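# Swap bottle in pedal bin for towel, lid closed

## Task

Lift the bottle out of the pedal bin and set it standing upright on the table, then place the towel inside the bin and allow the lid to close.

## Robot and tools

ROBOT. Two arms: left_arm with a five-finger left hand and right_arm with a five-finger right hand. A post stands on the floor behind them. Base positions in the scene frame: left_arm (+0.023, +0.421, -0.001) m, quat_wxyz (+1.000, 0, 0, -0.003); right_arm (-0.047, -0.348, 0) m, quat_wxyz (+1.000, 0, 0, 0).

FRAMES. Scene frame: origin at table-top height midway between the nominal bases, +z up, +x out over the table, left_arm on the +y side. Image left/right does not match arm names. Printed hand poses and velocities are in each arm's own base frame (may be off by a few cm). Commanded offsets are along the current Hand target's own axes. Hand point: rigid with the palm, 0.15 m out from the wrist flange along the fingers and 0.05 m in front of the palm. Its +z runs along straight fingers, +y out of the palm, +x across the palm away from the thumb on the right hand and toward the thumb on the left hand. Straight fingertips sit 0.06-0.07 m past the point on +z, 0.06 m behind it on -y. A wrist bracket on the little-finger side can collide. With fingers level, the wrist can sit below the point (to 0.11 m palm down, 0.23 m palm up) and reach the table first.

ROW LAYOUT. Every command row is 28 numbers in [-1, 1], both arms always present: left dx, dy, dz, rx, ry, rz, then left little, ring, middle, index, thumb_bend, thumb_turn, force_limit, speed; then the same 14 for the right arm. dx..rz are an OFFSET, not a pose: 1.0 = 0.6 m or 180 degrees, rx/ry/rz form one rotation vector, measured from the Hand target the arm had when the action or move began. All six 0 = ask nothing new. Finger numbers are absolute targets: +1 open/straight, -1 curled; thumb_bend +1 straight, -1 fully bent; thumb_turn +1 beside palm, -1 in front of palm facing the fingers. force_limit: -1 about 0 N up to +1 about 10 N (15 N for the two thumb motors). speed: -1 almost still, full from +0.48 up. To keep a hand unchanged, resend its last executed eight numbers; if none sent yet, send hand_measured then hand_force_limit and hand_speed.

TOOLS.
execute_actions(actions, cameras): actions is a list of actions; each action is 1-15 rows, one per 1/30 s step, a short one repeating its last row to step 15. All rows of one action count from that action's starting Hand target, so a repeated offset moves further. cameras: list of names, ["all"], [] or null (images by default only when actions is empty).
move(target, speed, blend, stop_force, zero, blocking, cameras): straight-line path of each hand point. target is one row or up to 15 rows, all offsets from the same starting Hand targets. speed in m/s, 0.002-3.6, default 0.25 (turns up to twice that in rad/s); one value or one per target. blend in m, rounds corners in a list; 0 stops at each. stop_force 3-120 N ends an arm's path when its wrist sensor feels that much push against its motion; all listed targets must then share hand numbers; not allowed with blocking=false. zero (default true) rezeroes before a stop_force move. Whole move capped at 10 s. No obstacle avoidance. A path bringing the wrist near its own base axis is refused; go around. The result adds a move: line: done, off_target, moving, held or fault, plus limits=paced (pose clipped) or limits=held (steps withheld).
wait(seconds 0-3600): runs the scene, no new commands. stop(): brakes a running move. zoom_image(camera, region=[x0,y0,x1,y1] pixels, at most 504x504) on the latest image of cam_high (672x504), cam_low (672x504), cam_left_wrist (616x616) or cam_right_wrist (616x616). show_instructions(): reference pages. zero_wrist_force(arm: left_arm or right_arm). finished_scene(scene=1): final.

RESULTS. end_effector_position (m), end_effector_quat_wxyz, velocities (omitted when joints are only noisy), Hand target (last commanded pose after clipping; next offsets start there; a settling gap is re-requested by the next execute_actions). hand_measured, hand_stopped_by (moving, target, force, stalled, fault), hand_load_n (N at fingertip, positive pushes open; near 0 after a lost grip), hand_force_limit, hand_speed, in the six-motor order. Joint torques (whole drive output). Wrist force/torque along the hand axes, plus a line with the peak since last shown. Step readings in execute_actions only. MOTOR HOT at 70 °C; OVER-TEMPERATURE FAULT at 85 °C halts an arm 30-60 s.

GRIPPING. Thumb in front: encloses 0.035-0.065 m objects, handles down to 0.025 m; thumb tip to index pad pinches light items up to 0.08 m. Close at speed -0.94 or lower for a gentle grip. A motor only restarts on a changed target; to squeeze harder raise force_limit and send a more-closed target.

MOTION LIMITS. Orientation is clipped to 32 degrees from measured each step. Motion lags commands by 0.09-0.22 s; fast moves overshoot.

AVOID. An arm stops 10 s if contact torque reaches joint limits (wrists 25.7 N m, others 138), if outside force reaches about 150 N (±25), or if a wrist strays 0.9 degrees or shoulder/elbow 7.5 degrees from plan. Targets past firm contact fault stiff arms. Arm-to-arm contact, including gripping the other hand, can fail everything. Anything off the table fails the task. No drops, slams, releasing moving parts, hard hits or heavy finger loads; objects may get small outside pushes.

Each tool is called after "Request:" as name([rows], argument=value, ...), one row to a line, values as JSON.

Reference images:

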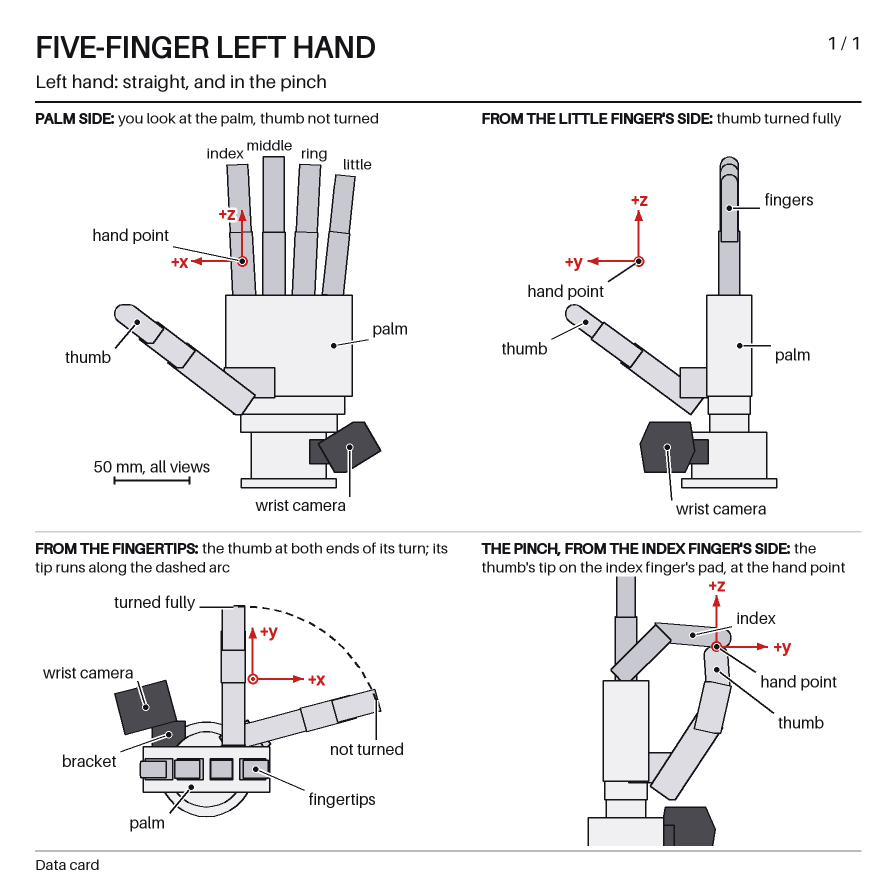

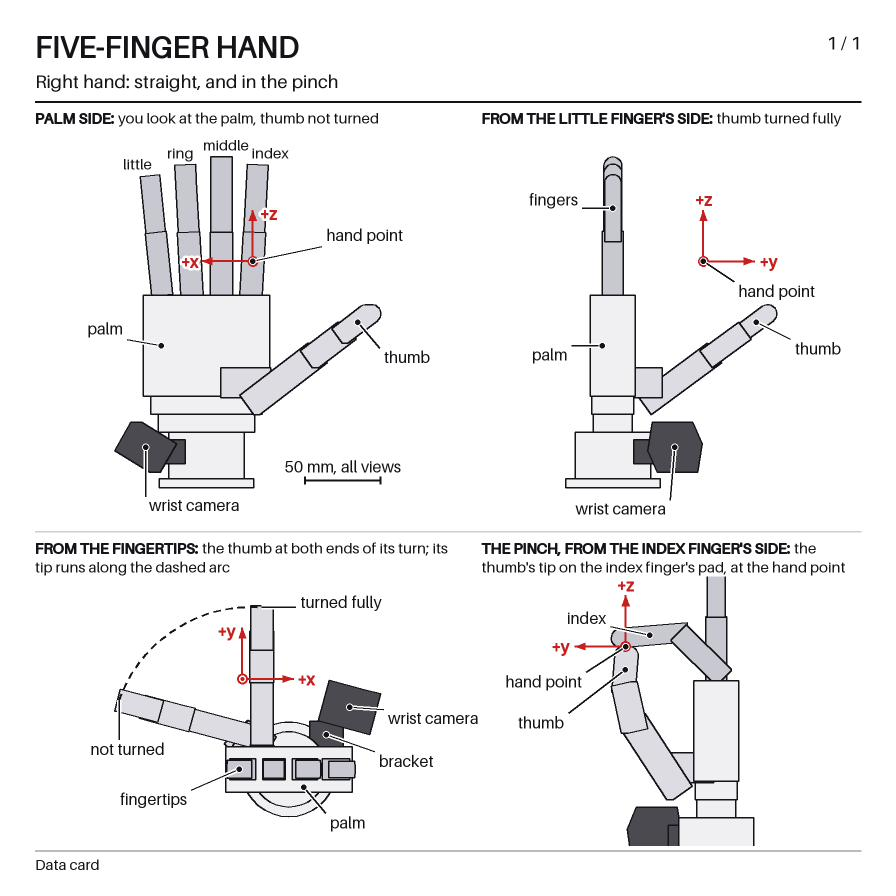

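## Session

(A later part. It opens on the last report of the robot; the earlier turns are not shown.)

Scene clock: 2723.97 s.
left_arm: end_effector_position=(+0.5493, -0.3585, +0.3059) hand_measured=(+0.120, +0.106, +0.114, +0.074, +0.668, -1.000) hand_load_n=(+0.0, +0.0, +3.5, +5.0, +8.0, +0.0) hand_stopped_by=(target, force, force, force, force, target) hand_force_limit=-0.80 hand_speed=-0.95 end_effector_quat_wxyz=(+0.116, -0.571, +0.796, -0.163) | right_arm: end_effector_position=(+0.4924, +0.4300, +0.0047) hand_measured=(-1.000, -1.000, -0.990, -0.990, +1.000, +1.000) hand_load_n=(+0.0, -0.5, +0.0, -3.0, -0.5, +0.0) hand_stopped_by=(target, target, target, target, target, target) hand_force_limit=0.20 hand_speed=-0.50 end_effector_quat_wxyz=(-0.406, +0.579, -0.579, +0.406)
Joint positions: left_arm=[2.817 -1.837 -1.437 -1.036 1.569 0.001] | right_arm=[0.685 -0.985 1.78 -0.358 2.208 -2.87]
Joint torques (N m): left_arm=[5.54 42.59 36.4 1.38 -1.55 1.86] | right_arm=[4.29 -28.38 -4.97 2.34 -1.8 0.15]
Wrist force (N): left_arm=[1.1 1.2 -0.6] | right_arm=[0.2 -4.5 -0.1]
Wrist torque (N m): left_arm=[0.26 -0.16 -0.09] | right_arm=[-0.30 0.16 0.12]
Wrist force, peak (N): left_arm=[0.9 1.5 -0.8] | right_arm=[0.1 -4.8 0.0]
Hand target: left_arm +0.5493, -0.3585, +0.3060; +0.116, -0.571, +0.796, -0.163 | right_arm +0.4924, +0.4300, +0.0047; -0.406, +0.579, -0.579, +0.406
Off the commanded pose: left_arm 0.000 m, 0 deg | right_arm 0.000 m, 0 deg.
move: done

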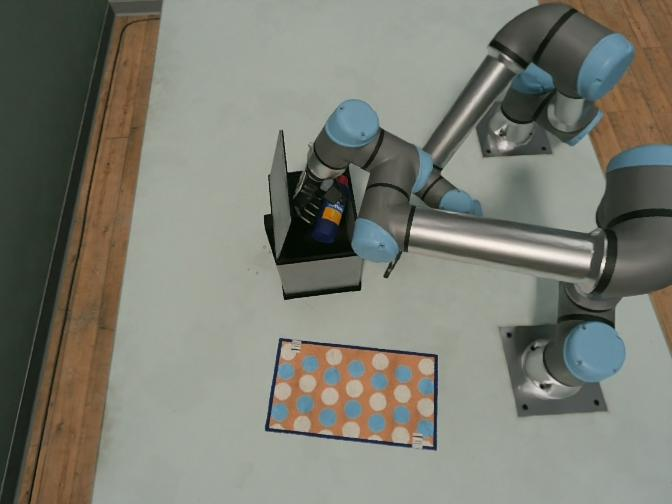

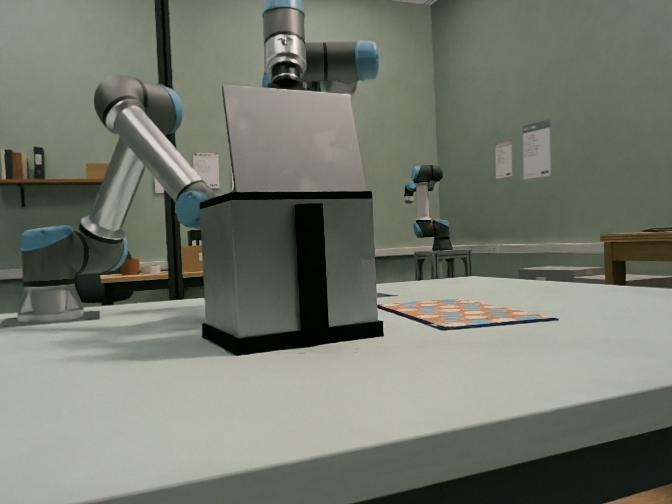

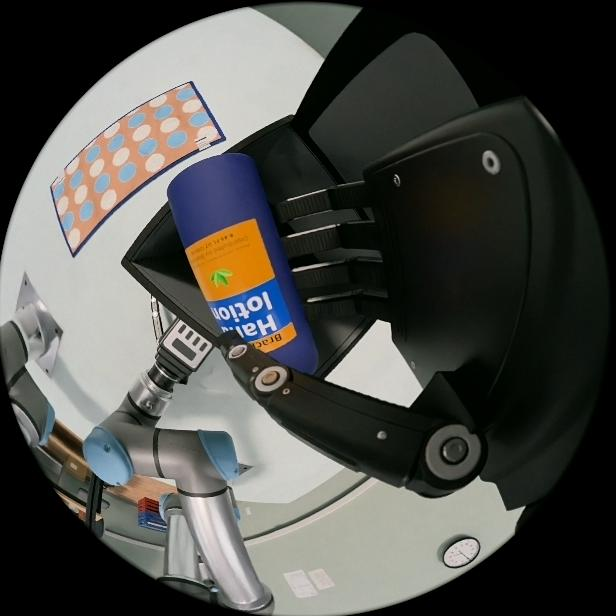

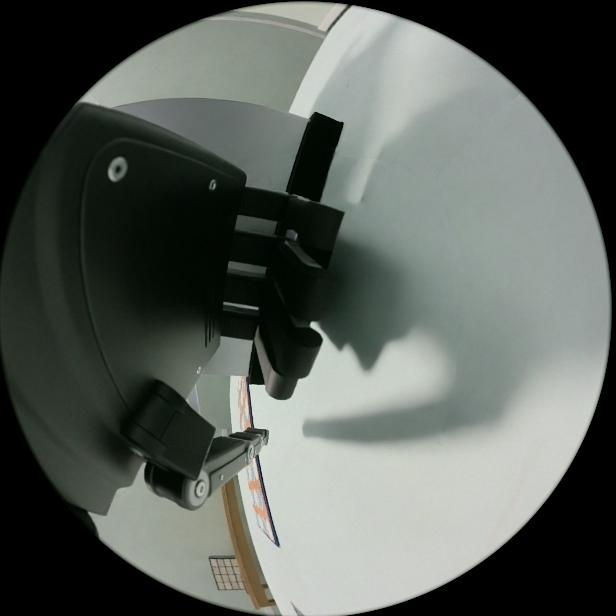

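Request:
move([
  [0.0,-0.0352,-0.0828,0,0,0,0.12,0.1,0.0,-0.05,0.5,-1,-0.8,-0.95,0,0,0,0,0,0,-1,-1,-0.99,-0.99,1,1,0.2,-0.5],
  [-0.231,0.2333,-0.1968,0,0,0,0.12,0.1,0.0,-0.05,0.5,-1,-0.8,-0.95,0,0,0,0,0,0,-1,-1,-0.99,-0.99,1,1,0.2,-0.5],
], speed=0.07, blend=0.02, cameras=["cam_left_wrist","cam_high","cam_low"])

Scene clock: 2825.43 s.
left_arm: end_effector_position=(+0.4279, -0.1712, +0.3596) hand_measured=(+0.120, +0.106, +0.114, +0.074, +0.668, -1.000) hand_load_n=(+0.0, +0.0, +3.5, +5.0, +8.0, +0.0) hand_stopped_by=(target, force, force, force, force, target) hand_force_limit=-0.80 hand_speed=-0.95 end_effector_quat_wxyz=(+0.116, -0.571, +0.796, -0.163) | right_arm: end_effector_position=(+0.4924, +0.4300, +0.0047) hand_measured=(-1.000, -1.000, -0.990, -0.990, +1.000, +1.000) hand_load_n=(+0.0, -0.5, +0.0, -3.0, +0.0, +0.0) hand_stopped_by=(target, target, target, target, target, target) hand_force_limit=0.20 hand_speed=-0.50 end_effector_quat_wxyz=(-0.406, +0.579, -0.579, +0.406)
Joint positions: left_arm=[3.155 -1.36 -1.786 -1.185 1.439 0.314] | right_arm=[0.685 -0.985 1.78 -0.358 2.208 -2.87]
Joint torques (N m): left_arm=[6.28 22.35 10.98 1.36 -2.44 1.77] | right_arm=[5.56 -28.38 -4.65 1.9 -1.92 0.34]
Wrist force (N): left_arm=[0.9 0.7 -0.8] | right_arm=[0.0 -4.3 -0.4]
Wrist torque (N m): left_arm=[0.23 -0.13 -0.25] | right_arm=[-0.27 0.20 0.13]
Wrist force, peak (N): left_arm=[1.1 1.3 -0.9] | right_arm=[0.2 -4.8 -0.2]
Hand target: left_arm +0.4279, -0.1711, +0.3596; +0.116, -0.571, +0.796, -0.163 | right_arm +0.4924, +0.4300, +0.0047; -0.406, +0.579, -0.579, +0.406
Off the commanded pose: left_arm 0.000 m, 0 deg | right_arm 0.000 m, 0 deg.
move: done
Images, in order (width x height): cam_high 672x504, cam_low 672x504, cam_left_wrist 616x616.

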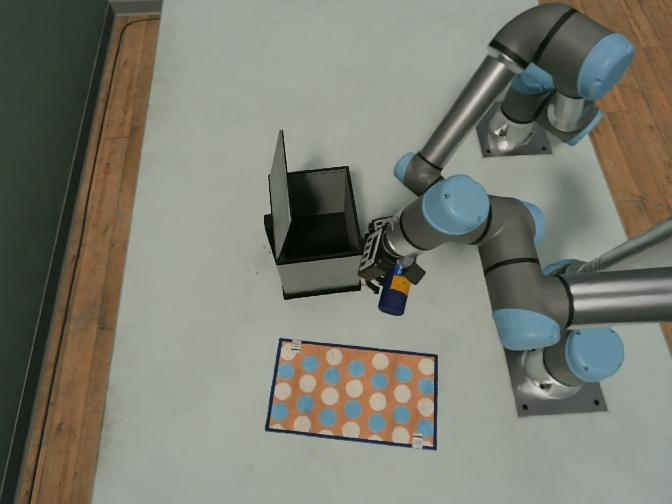

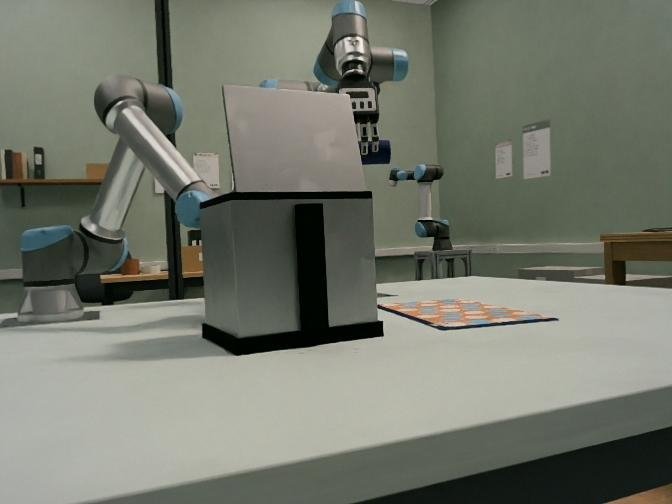

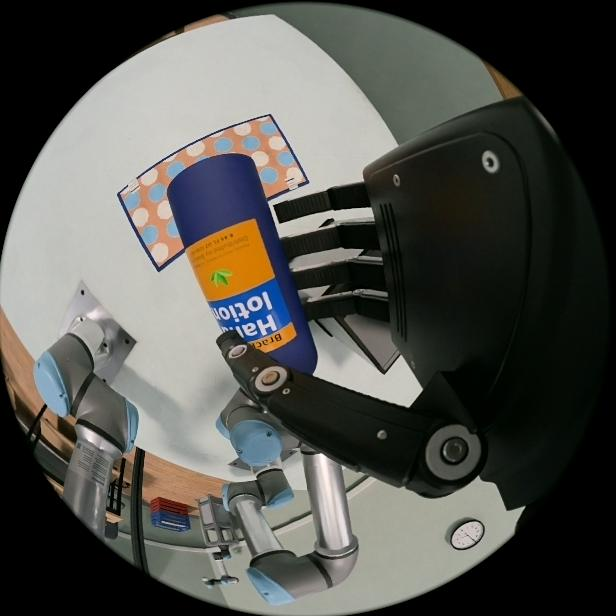

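Request:
move(target=[-0.01,0.2052,0.0208,-0.1196,0.497,-0.0813,0.12,0.1,0.0,-0.05,0.5,-1,-0.8,-0.95,0,0,0,0,0,0,-1,-1,-0.99,-0.99,1,1,0.2,-0.5], speed=0.11, cameras=["cam_left_wrist","cam_high","cam_low"])

Scene clock: 2868.87 s.
left_arm: end_effector_position=(+0.3271, -0.1308, +0.2999) hand_measured=(+0.120, +0.106, +0.114, +0.074, +0.668, -1.000) hand_load_n=(+0.0, +0.5, +3.5, +4.5, +7.5, +0.0) hand_stopped_by=(target, force, force, force, force, target) hand_force_limit=-0.80 hand_speed=-0.95 end_effector_quat_wxyz=(+0.590, +0.390, -0.590, +0.390) | right_arm: end_effector_position=(+0.4924, +0.4300, +0.0047) hand_measured=(-1.000, -1.000, -0.990, -0.990, +1.000, +1.000) hand_load_n=(+0.0, +0.0, +0.0, -3.0, +0.0, +0.0) hand_stopped_by=(target, target, target, target, target, target) hand_force_limit=0.20 hand_speed=-0.50 end_effector_quat_wxyz=(-0.406, +0.579, -0.579, +0.406)
Joint positions: left_arm=[3.575 -1.881 -1.791 -2.611 0.837 1.572] | right_arm=[0.685 -0.985 1.78 -0.358 2.208 -2.87]
Joint torques (N m): left_arm=[-7.99 23.84 3.67 -3.17 1.91 1.72] | right_arm=[5.31 -28.72 -5.71 1.63 -2 0.29]
Wrist force (N): left_arm=[1.0 0.2 -1.7] | right_arm=[0.1 -4.5 -0.3]
Wrist torque (N m): left_arm=[0.16 -0.16 -0.21] | right_arm=[-0.30 0.18 0.12]
Wrist force, peak (N): left_arm=[1.0 0.3 -1.9] | right_arm=[0.2 -4.8 -0.4]
Hand target: left_arm +0.3271, -0.1308, +0.2999; +0.590, +0.389, -0.590, +0.390 | right_arm +0.4924, +0.4300, +0.0047; -0.406, +0.579, -0.579, +0.406
Off the commanded pose: left_arm 0.000 m, 0 deg | right_arm 0.000 m, 0 deg.
move: done
Images, in order (width x height): cam_high 672x504, cam_low 672x504, cam_left_wrist 616x616.

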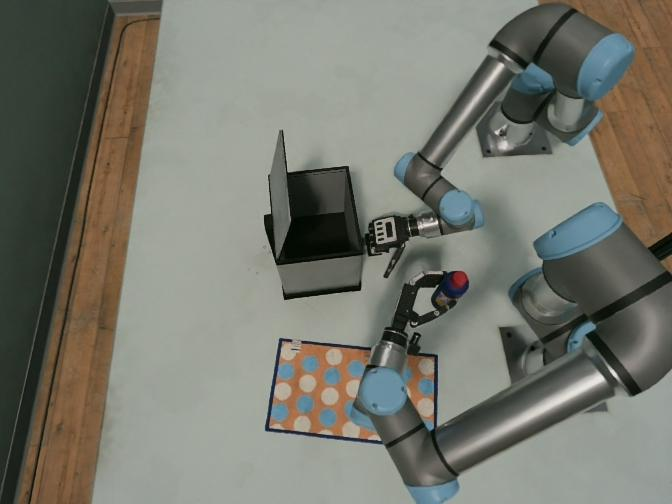

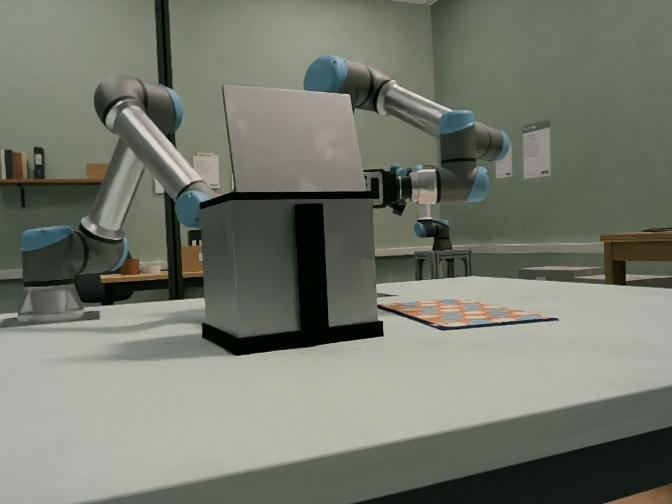

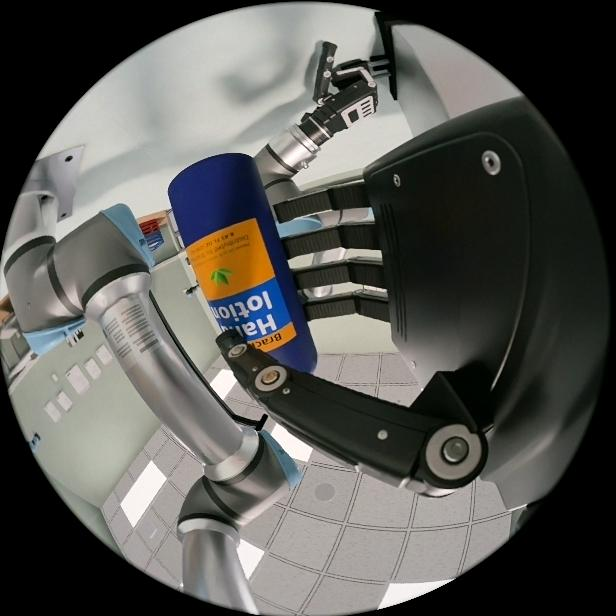

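Excellent. Let me check verticality.

Request:
zoom_image(camera="cam_high", region=[370, 230, 500, 340])

Request:
zoom_image(camera="cam_left_wrist", region=[130, 120, 370, 400])

Scaled by 3.877 from the camera's image (finer frame: 960x720).

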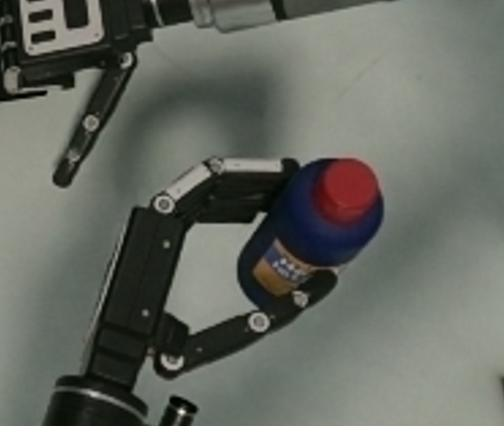

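Scaled by 1.800 from the camera's image (finer frame: 880x880).

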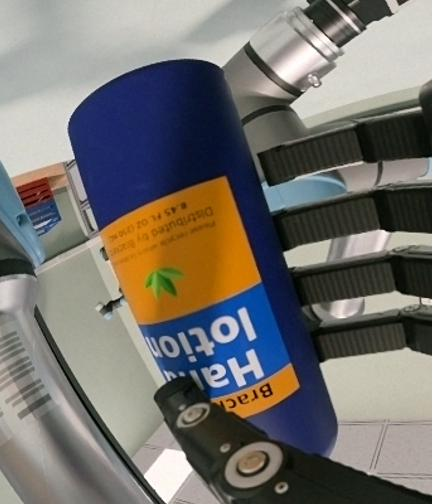

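Request:
move(target=[-0.2833,0,0,0,0,0,0.12,0.1,0.0,-0.05,0.5,-1,-0.8,-0.95,0,0,0,0,0,0,-1,-1,-0.99,-0.99,1,1,0.2,-0.5], speed=0.07, cameras=["cam_left_wrist","cam_high","cam_low","cam_right_wrist"])

Scene clock: 2982.80 s.
left_arm: end_effector_position=(+0.3271, -0.1309, +0.1300) hand_measured=(+0.120, +0.106, +0.114, +0.074, +0.668, -1.000) hand_load_n=(+0.0, +0.0, +3.5, +4.5, +8.0, +0.0) hand_stopped_by=(target, force, force, force, force, target) hand_force_limit=-0.80 hand_speed=-0.95 end_effector_quat_wxyz=(+0.590, +0.389, -0.590, +0.390) | right_arm: end_effector_position=(+0.4924, +0.4300, +0.0047) hand_measured=(-1.000, -1.000, -0.990, -0.990, +1.000, +1.000) hand_load_n=(+0.0, +0.0, +0.0, -2.5, +0.0, -0.5) hand_stopped_by=(target, target, target, target, target, target) hand_force_limit=0.20 hand_speed=-0.50 end_effector_quat_wxyz=(-0.406, +0.579, -0.579, +0.406)
Joint positions: left_arm=[3.575 -2.161 -1.92 -2.202 0.837 1.572] | right_arm=[0.685 -0.985 1.78 -0.358 2.208 -2.87]
Joint torques (N m): left_arm=[-8.06 29.57 -1.84 0.26 -1.95 -1.19] | right_arm=[5.11 -28.14 -5.49 1.31 -2.21 0.36]
Wrist force (N): left_arm=[0.8 -0.1 -1.6] | right_arm=[0.0 -4.5 -0.2]
Wrist torque (N m): left_arm=[0.13 -0.11 -0.20] | right_arm=[-0.30 0.19 0.11]
Wrist force, peak (N): left_arm=[1.6 0.0 -1.8] | right_arm=[0.0 -4.8 -0.1]
Hand target: left_arm +0.3271, -0.1309, +0.1300; +0.590, +0.389, -0.590, +0.390 | right_arm +0.4924, +0.4300, +0.0047; -0.406, +0.579, -0.579, +0.406
Off the commanded pose: left_arm 0.000 m, 0 deg | right_arm 0.000 m, 0 deg.
move: done

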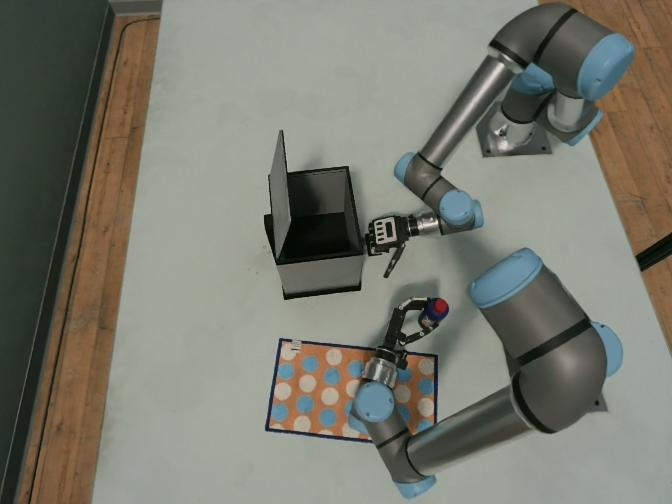

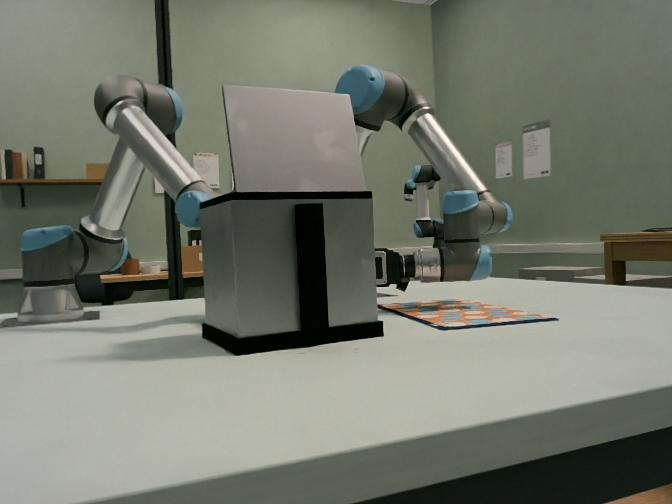

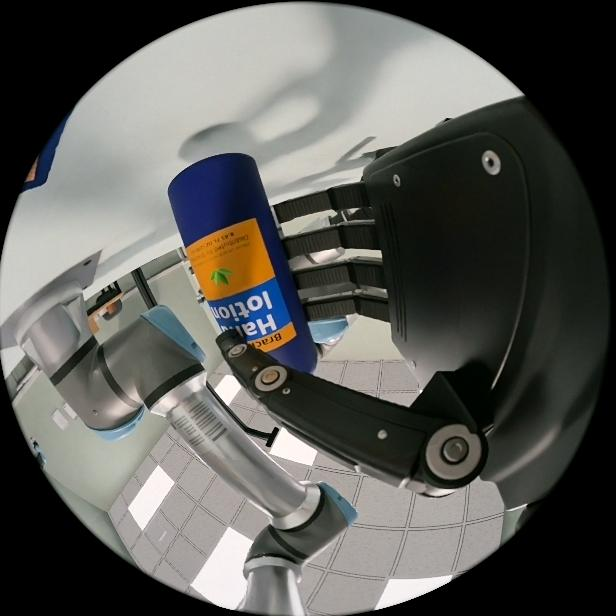

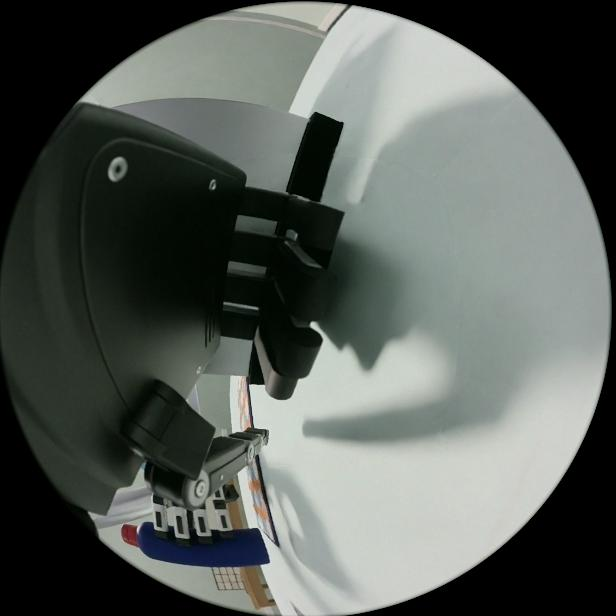

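Request:
move(target=[-0.045,0,0,0,0,0,0.12,0.1,0.0,-0.05,0.5,-1,-0.8,-0.95,0,0,0,0,0,0,-1,-1,-0.99,-0.99,1,1,0.2,-0.5], speed=0.005, stop_force=3, cameras=["cam_left_wrist","cam_right_wrist"])

Scene clock: 2996.90 s.
left_arm: end_effector_position=(+0.3272, -0.1309, +0.1030) hand_measured=(+0.120, +0.106, +0.114, +0.074, +0.668, -1.000) hand_load_n=(+0.0, +0.0, +3.5, +4.0, +8.0, +0.0) hand_stopped_by=(target, force, force, force, force, target) hand_force_limit=-0.80 hand_speed=-0.95 end_effector_quat_wxyz=(+0.590, +0.389, -0.590, +0.390) | right_arm: end_effector_position=(+0.4924, +0.4300, +0.0047) hand_measured=(-1.000, -1.000, -0.990, -0.990, +1.000, +1.000) hand_load_n=(+0.0, -0.5, +0.0, -2.5, +0.0, +0.0) hand_stopped_by=(target, target, target, target, target, target) hand_force_limit=0.20 hand_speed=-0.50 end_effector_quat_wxyz=(-0.406, +0.579, -0.579, +0.406)
Joint positions: left_arm=[3.575 -2.217 -1.924 -2.142 0.837 1.572] | right_arm=[0.685 -0.985 1.78 -0.358 2.208 -2.87]
Joint torques (N m): left_arm=[-8.08 30.55 -3.13 0.35 -2.12 -0.04] | right_arm=[6.31 -27.88 -5.69 0.96 -2.17 0.4]
Wrist force (N): left_arm=[0.9 0.2 -1.8] | right_arm=[0.0 -4.5 -0.2]
Wrist torque (N m): left_arm=[0.19 -0.12 -0.20] | right_arm=[-0.30 0.20 0.11]
Wrist force, peak (N): left_arm=[1.2 -0.1 -1.7] | right_arm=[0.1 -4.9 -0.3]
Hand target: left_arm +0.3272, -0.1309, +0.1030; +0.590, +0.389, -0.590, +0.390 | right_arm +0.4924, +0.4300, +0.0047; -0.406, +0.579, -0.579, +0.406
Off the commanded pose: left_arm 0.000 m, 0 deg | right_arm 0.000 m, 0 deg.
move: done

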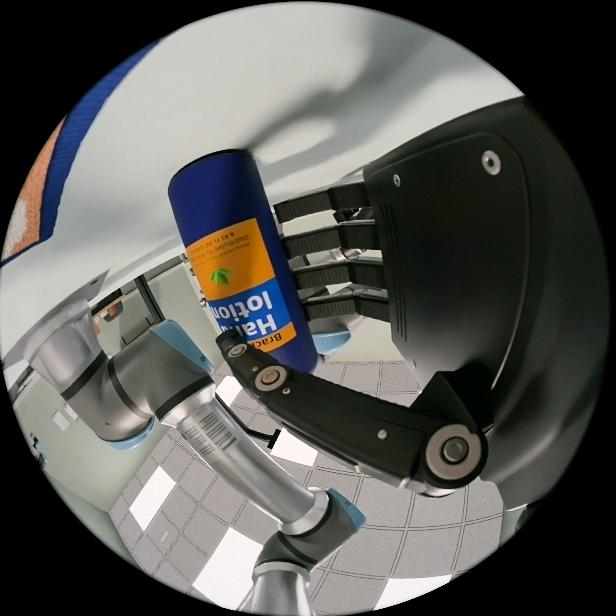

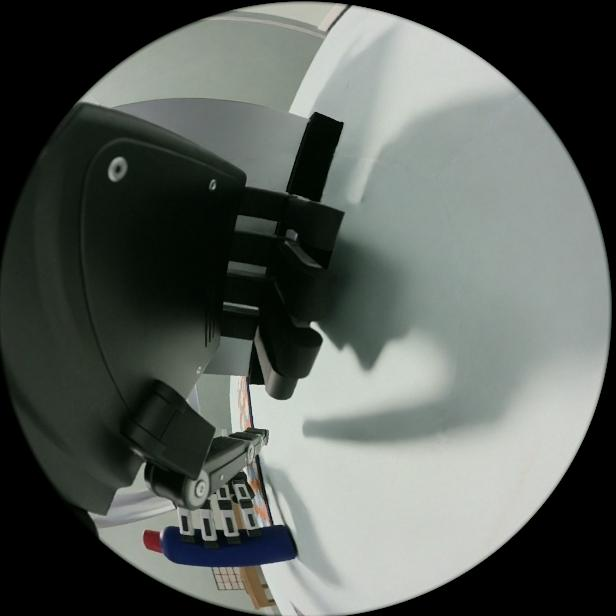

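Request:
zoom_image(camera="cam_left_wrist", region=[120, 100, 320, 260])

Request:
zoom_image(camera="cam_right_wrist", region=[120, 470, 350, 616])

Request:
zoom_image(camera="cam_low", region=[340, 220, 520, 330])

Scaled by 2.520 from the camera's image (finer frame: 880x880).

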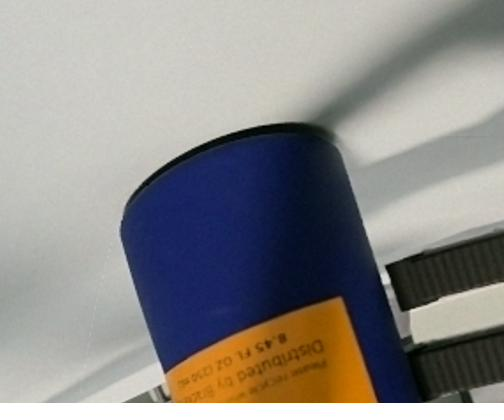

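Scaled by 2.191 from the camera's image (finer frame: 880x880).

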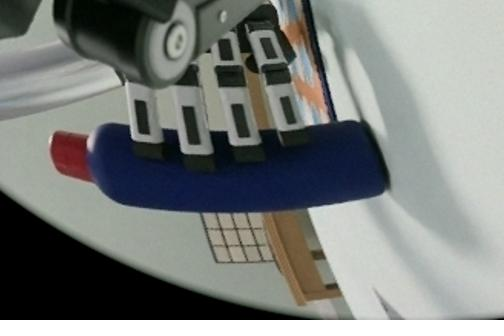

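This scene's latest camera images include none from cam_low. They are from: cam_left_wrist, cam_right_wrist. cam_low's image comes with the result of a call that names it in "cameras".

Request:
move(target=[-0.01,0,0,0,0,0,0.12,0.1,0.0,-0.05,0.5,-1,-0.8,-0.95,0,0,0,0,0,0,-1,-1,-0.99,-0.99,1,1,0.2,-0.5], speed=0.003, stop_force=3, cameras=["cam_left_wrist","cam_right_wrist","cam_low"])

Request:
zoom_image(camera="cam_left_wrist", region=[120, 100, 320, 260])

Request:
zoom_image(camera="cam_low", region=[340, 220, 520, 330])

Scene clock: 3025.97 s.
left_arm: end_effector_position=(+0.3272, -0.1309, +0.1000) hand_measured=(+0.120, +0.106, +0.114, +0.074, +0.668, -1.000) hand_load_n=(+0.0, +0.0, +2.0, +6.5, +7.5, +0.0) hand_stopped_by=(target, force, force, force, force, target) hand_force_limit=-0.80 hand_speed=-0.95 end_effector_quat_wxyz=(+0.590, +0.389, -0.590, +0.390) | right_arm: end_effector_position=(+0.4924, +0.4300, +0.0047) hand_measured=(-1.000, -1.000, -0.990, -0.990, +1.000, +1.000) hand_load_n=(+0.0, +0.0, +0.0, -2.5, +0.0, +0.0) hand_stopped_by=(target, target, target, target, target, target) hand_force_limit=0.20 hand_speed=-0.50 end_effector_quat_wxyz=(-0.406, +0.579, -0.579, +0.406)
Joint positions: left_arm=[3.575 -2.224 -1.924 -2.136 0.837 1.572] | right_arm=[0.685 -0.985 1.78 -0.358 2.208 -2.87]
Joint torques (N m): left_arm=[-7.35 43.29 -0.47 -2.61 -1.93 -0.16] | right_arm=[5.86 -28.9 -6.25 0.65 -2.25 0.43]
Wrist force (N): left_arm=[3.2 0.0 -1.5] | right_arm=[0.0 -4.5 -0.1]
Wrist torque (N m): left_arm=[0.14 -0.25 -0.19] | right_arm=[-0.31 0.19 0.11]
Wrist force, peak (N): left_arm=[5.4 -0.1 -1.2] | right_arm=[0.0 -4.8 -0.2]
Hand target: left_arm +0.3272, -0.1309, +0.1000; +0.590, +0.389, -0.590, +0.390 (not the last commanded pose) | right_arm +0.4924, +0.4300, +0.0047; -0.406, +0.579, -0.579, +0.406
Off the commanded pose: left_arm 0.003 m, 0 deg | right_arm 0.000 m, 0 deg.
move: contact (left_arm)
Images, in order (width x height): cam_low 672x504, cam_left_wrist 616x616, cam_right_wrist 616x616.

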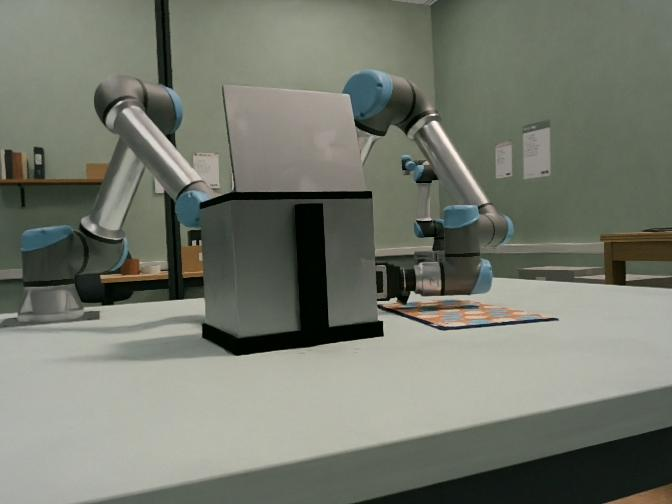

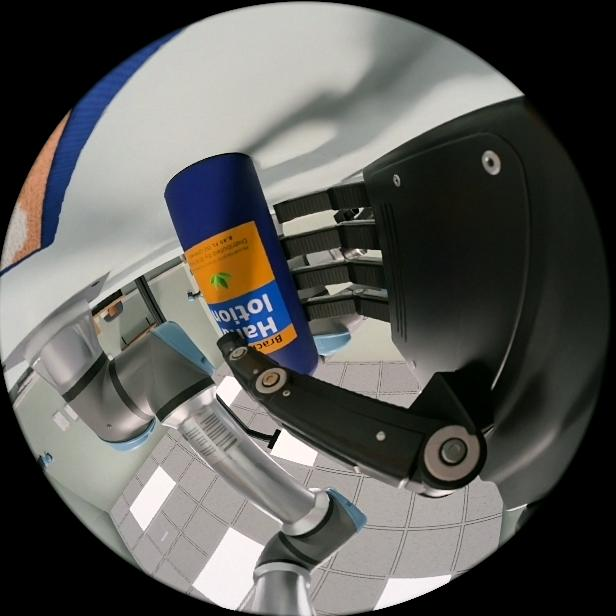

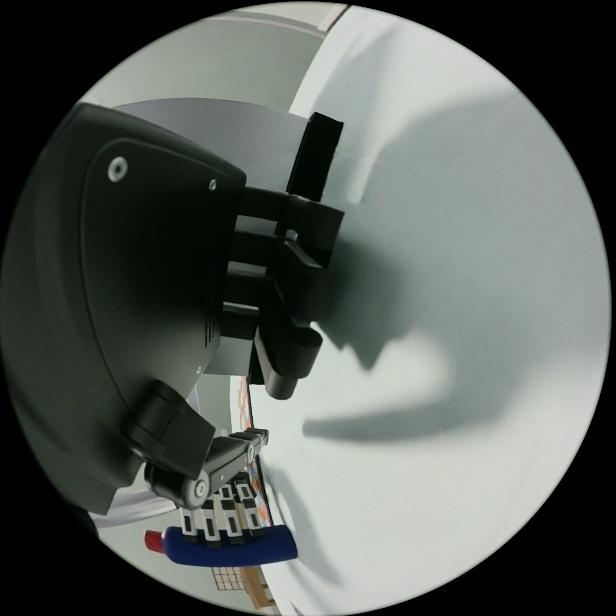

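Scaled by 2.520 from the camera's image (finer frame: 880x880).

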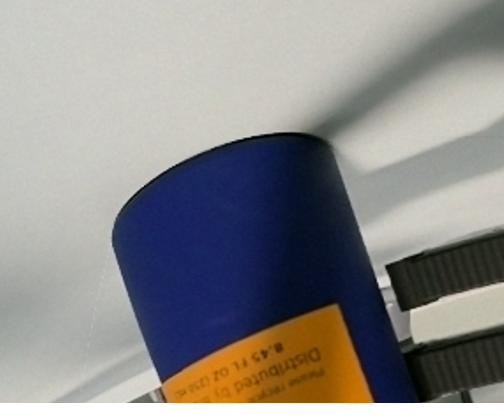

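Scaled by 2.800 from the camera's image (finer frame: 960x720).

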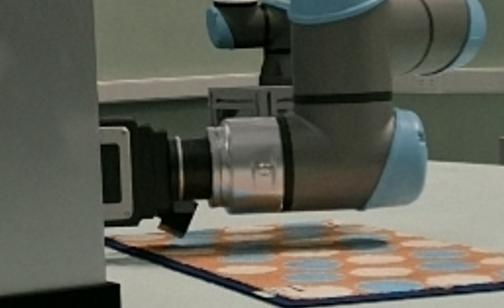

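Request:
move(target=[-0.003,0,0,0,0,0,0.12,0.1,0.0,-0.05,0.5,-1,-0.8,-0.95,0,0,0,0,0,0,-1,-1,-0.99,-0.99,1,1,0.2,-0.5], speed=0.003, stop_force=4, cameras=["cam_left_wrist","cam_right_wrist","cam_high"])

Request:
zoom_image(camera="cam_left_wrist", region=[120, 100, 320, 260])

Request:
zoom_image(camera="cam_high", region=[380, 260, 480, 360])

Request:
zoom_image(camera="cam_right_wrist", region=[120, 470, 350, 616])

Scene clock: 3049.90 s.
left_arm: end_effector_position=(+0.3272, -0.1309, +0.0992) hand_measured=(+0.120, +0.106, +0.114, +0.074, +0.668, -1.000) hand_load_n=(+0.0, +0.0, +2.0, +6.0, +7.5, +3.5) hand_stopped_by=(target, force, force, force, force, target) hand_force_limit=-0.80 hand_speed=-0.95 end_effector_quat_wxyz=(+0.590, +0.389, -0.590, +0.390) | right_arm: end_effector_position=(+0.4924, +0.4300, +0.0047) hand_measured=(-1.000, -1.000, -0.990, -0.990, +1.000, +1.000) hand_load_n=(-0.5, +0.0, +0.0, -2.5, +0.0, +0.0) hand_stopped_by=(target, target, target, target, target, target) hand_force_limit=0.20 hand_speed=-0.50 end_effector_quat_wxyz=(-0.406, +0.579, -0.579, +0.406)
Joint positions: left_arm=[3.575 -2.225 -1.924 -2.134 0.837 1.572] | right_arm=[0.685 -0.985 1.78 -0.358 2.208 -2.87]
Joint torques (N m): left_arm=[-5.61 43.03 7.26 -2.08 -1.78 0.07] | right_arm=[6.14 -28.08 -6.32 0.62 -2.18 0.39]
Wrist force (N): left_arm=[6.1 -0.1 -1.4] | right_arm=[-0.1 -4.3 -0.1]
Wrist torque (N m): left_arm=[0.12 -0.39 -0.21] | right_arm=[-0.29 0.21 0.11]
Wrist force, peak (N): left_arm=[7.8 -0.1 -1.7] | right_arm=[-0.2 -4.7 -0.4]
Hand target: left_arm +0.3272, -0.1309, +0.0992; +0.590, +0.389, -0.590, +0.390 (not the last commanded pose) | right_arm +0.4924, +0.4300, +0.0047; -0.406, +0.579, -0.579, +0.406
Off the commanded pose: left_arm 0.001 m, 0 deg | right_arm 0.000 m, 0 deg.
move: contact (left_arm)
Images, in order (width x height): cam_high 672x504, cam_left_wrist 616x616, cam_right_wrist 616x616.

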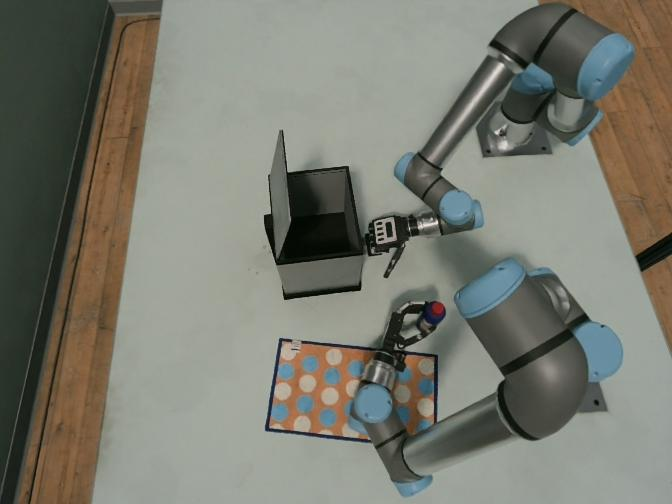

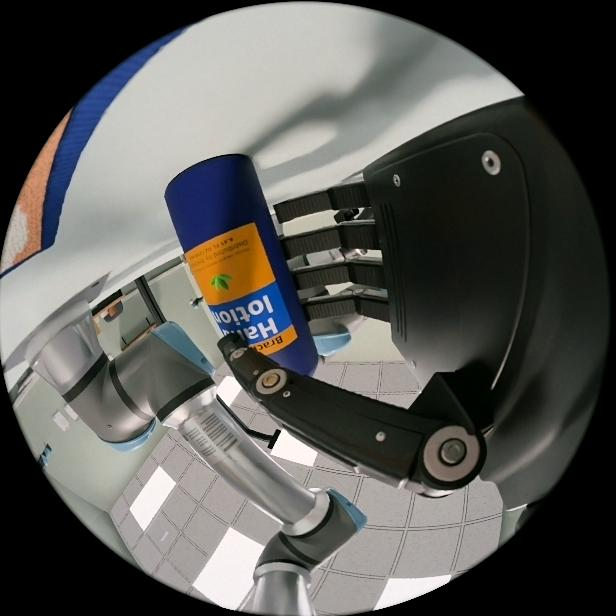

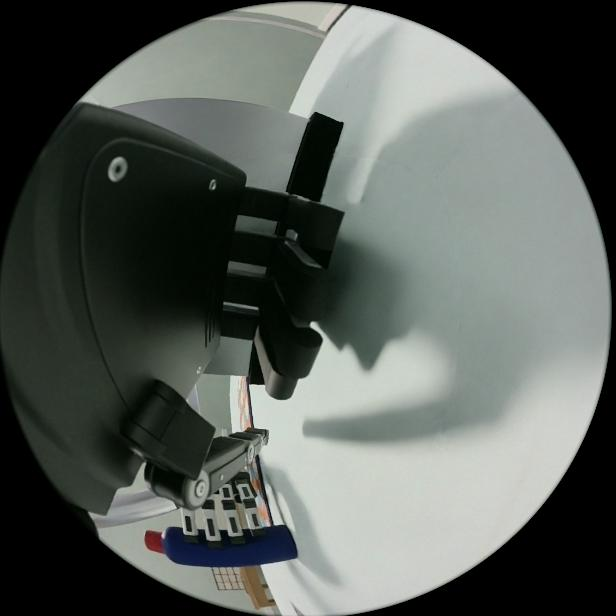

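Scaled by 2.520 from the camera's image (finer frame: 880x880).

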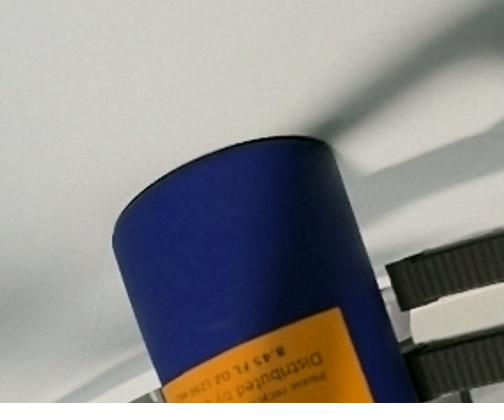

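Scaled by 5.040 from the camera's image (finer frame: 960x720).

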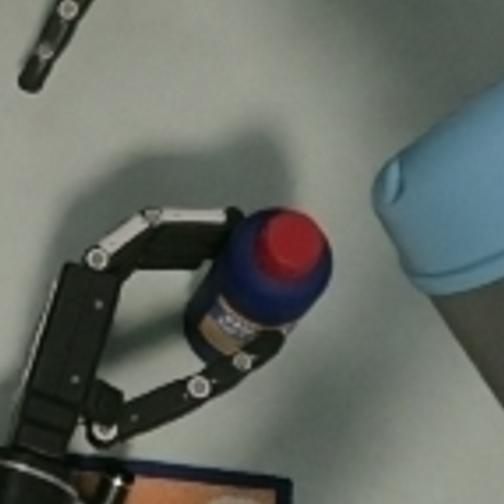

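Scaled by 2.191 from the camera's image (finer frame: 880x880).

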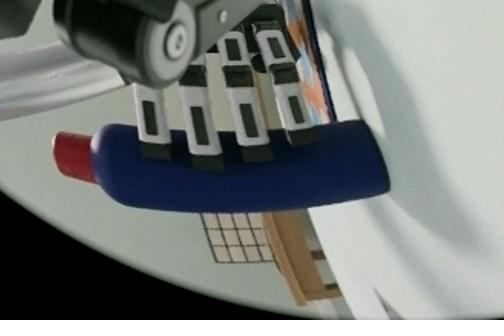

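Request:
move(target=[0.001,0,0,0,0,0,0.25,0.22,0.22,0.16,0.75,-1,-0.5,-0.9,0,0,0,0,0,0,-1,-1,-0.99,-0.99,1,1,0.2,-0.5], speed=0.005, cameras=["cam_left_wrist","cam_right_wrist"])

Scene clock: 3056.57 s.
left_arm: end_effector_position=(+0.3272, -0.1309, +0.0998) hand_measured=(+0.250, +0.220, +0.220, +0.160, +0.750, -1.000) hand_load_n=(+0.0, +0.0, +0.0, +0.0, +0.0, +0.0) hand_stopped_by=(target, target, target, target, target, target) hand_force_limit=-0.50 hand_speed=-0.90 end_effector_quat_wxyz=(+0.590, +0.389, -0.590, +0.390) | right_arm: end_effector_position=(+0.4924, +0.4300, +0.0047) hand_measured=(-1.000, -1.000, -0.990, -0.990, +1.000, +1.000) hand_load_n=(+0.0, -0.5, +0.0, -2.5, +0.0, +0.0) hand_stopped_by=(target, target, target, target, target, target) hand_force_limit=0.20 hand_speed=-0.50 end_effector_quat_wxyz=(-0.406, +0.579, -0.579, +0.406)
Joint positions: left_arm=[3.575 -2.224 -1.924 -2.136 0.837 1.572] | right_arm=[0.685 -0.985 1.78 -0.358 2.208 -2.87]
Joint torques (N m): left_arm=[-5.65 43.88 11.75 -3.03 -1.63 -0.13] | right_arm=[6.7 -28.13 -6.23 0.23 -2.09 0.44]
Wrist force (N): left_arm=[1.3 0.0 -1.7] | right_arm=[0.0 -4.7 -0.1]
Wrist torque (N m): left_arm=[0.16 -0.15 -0.18] | right_arm=[-0.34 0.20 0.11]
Wrist force, peak (N): left_arm=[6.4 0.2 -1.7] | right_arm=[-0.1 -4.8 -0.2]
Hand target: left_arm +0.3272, -0.1309, +0.0998; +0.590, +0.389, -0.590, +0.390 | right_arm +0.4924, +0.4300, +0.0047; -0.406, +0.579, -0.579, +0.406
Off the commanded pose: left_arm 0.000 m, 0 deg | right_arm 0.000 m, 0 deg.
move: done

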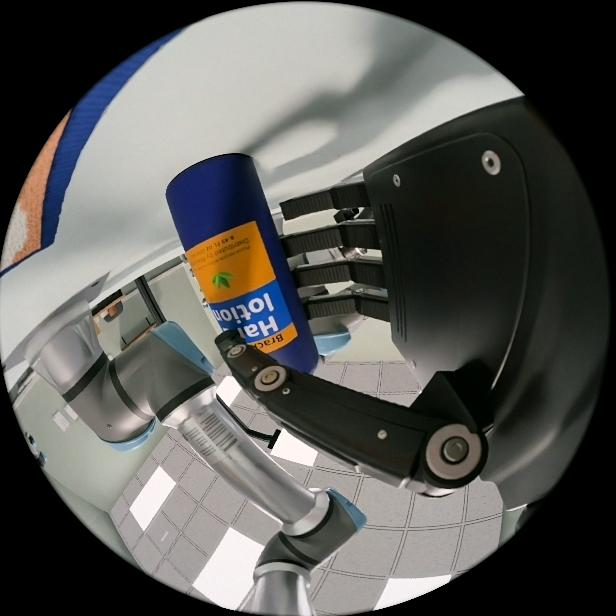

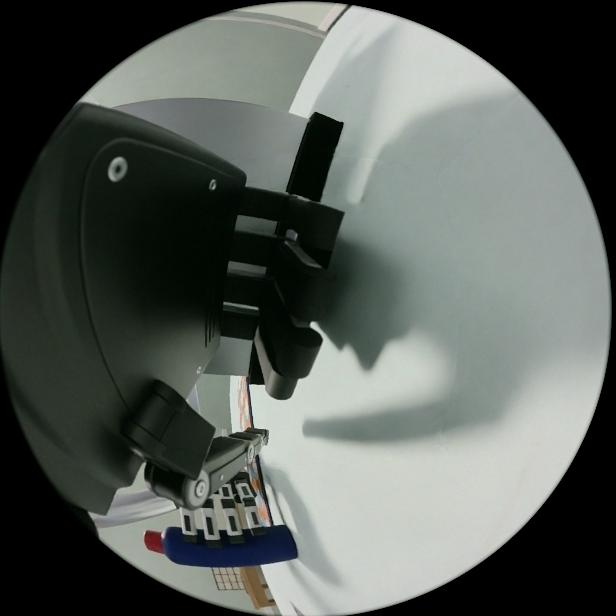

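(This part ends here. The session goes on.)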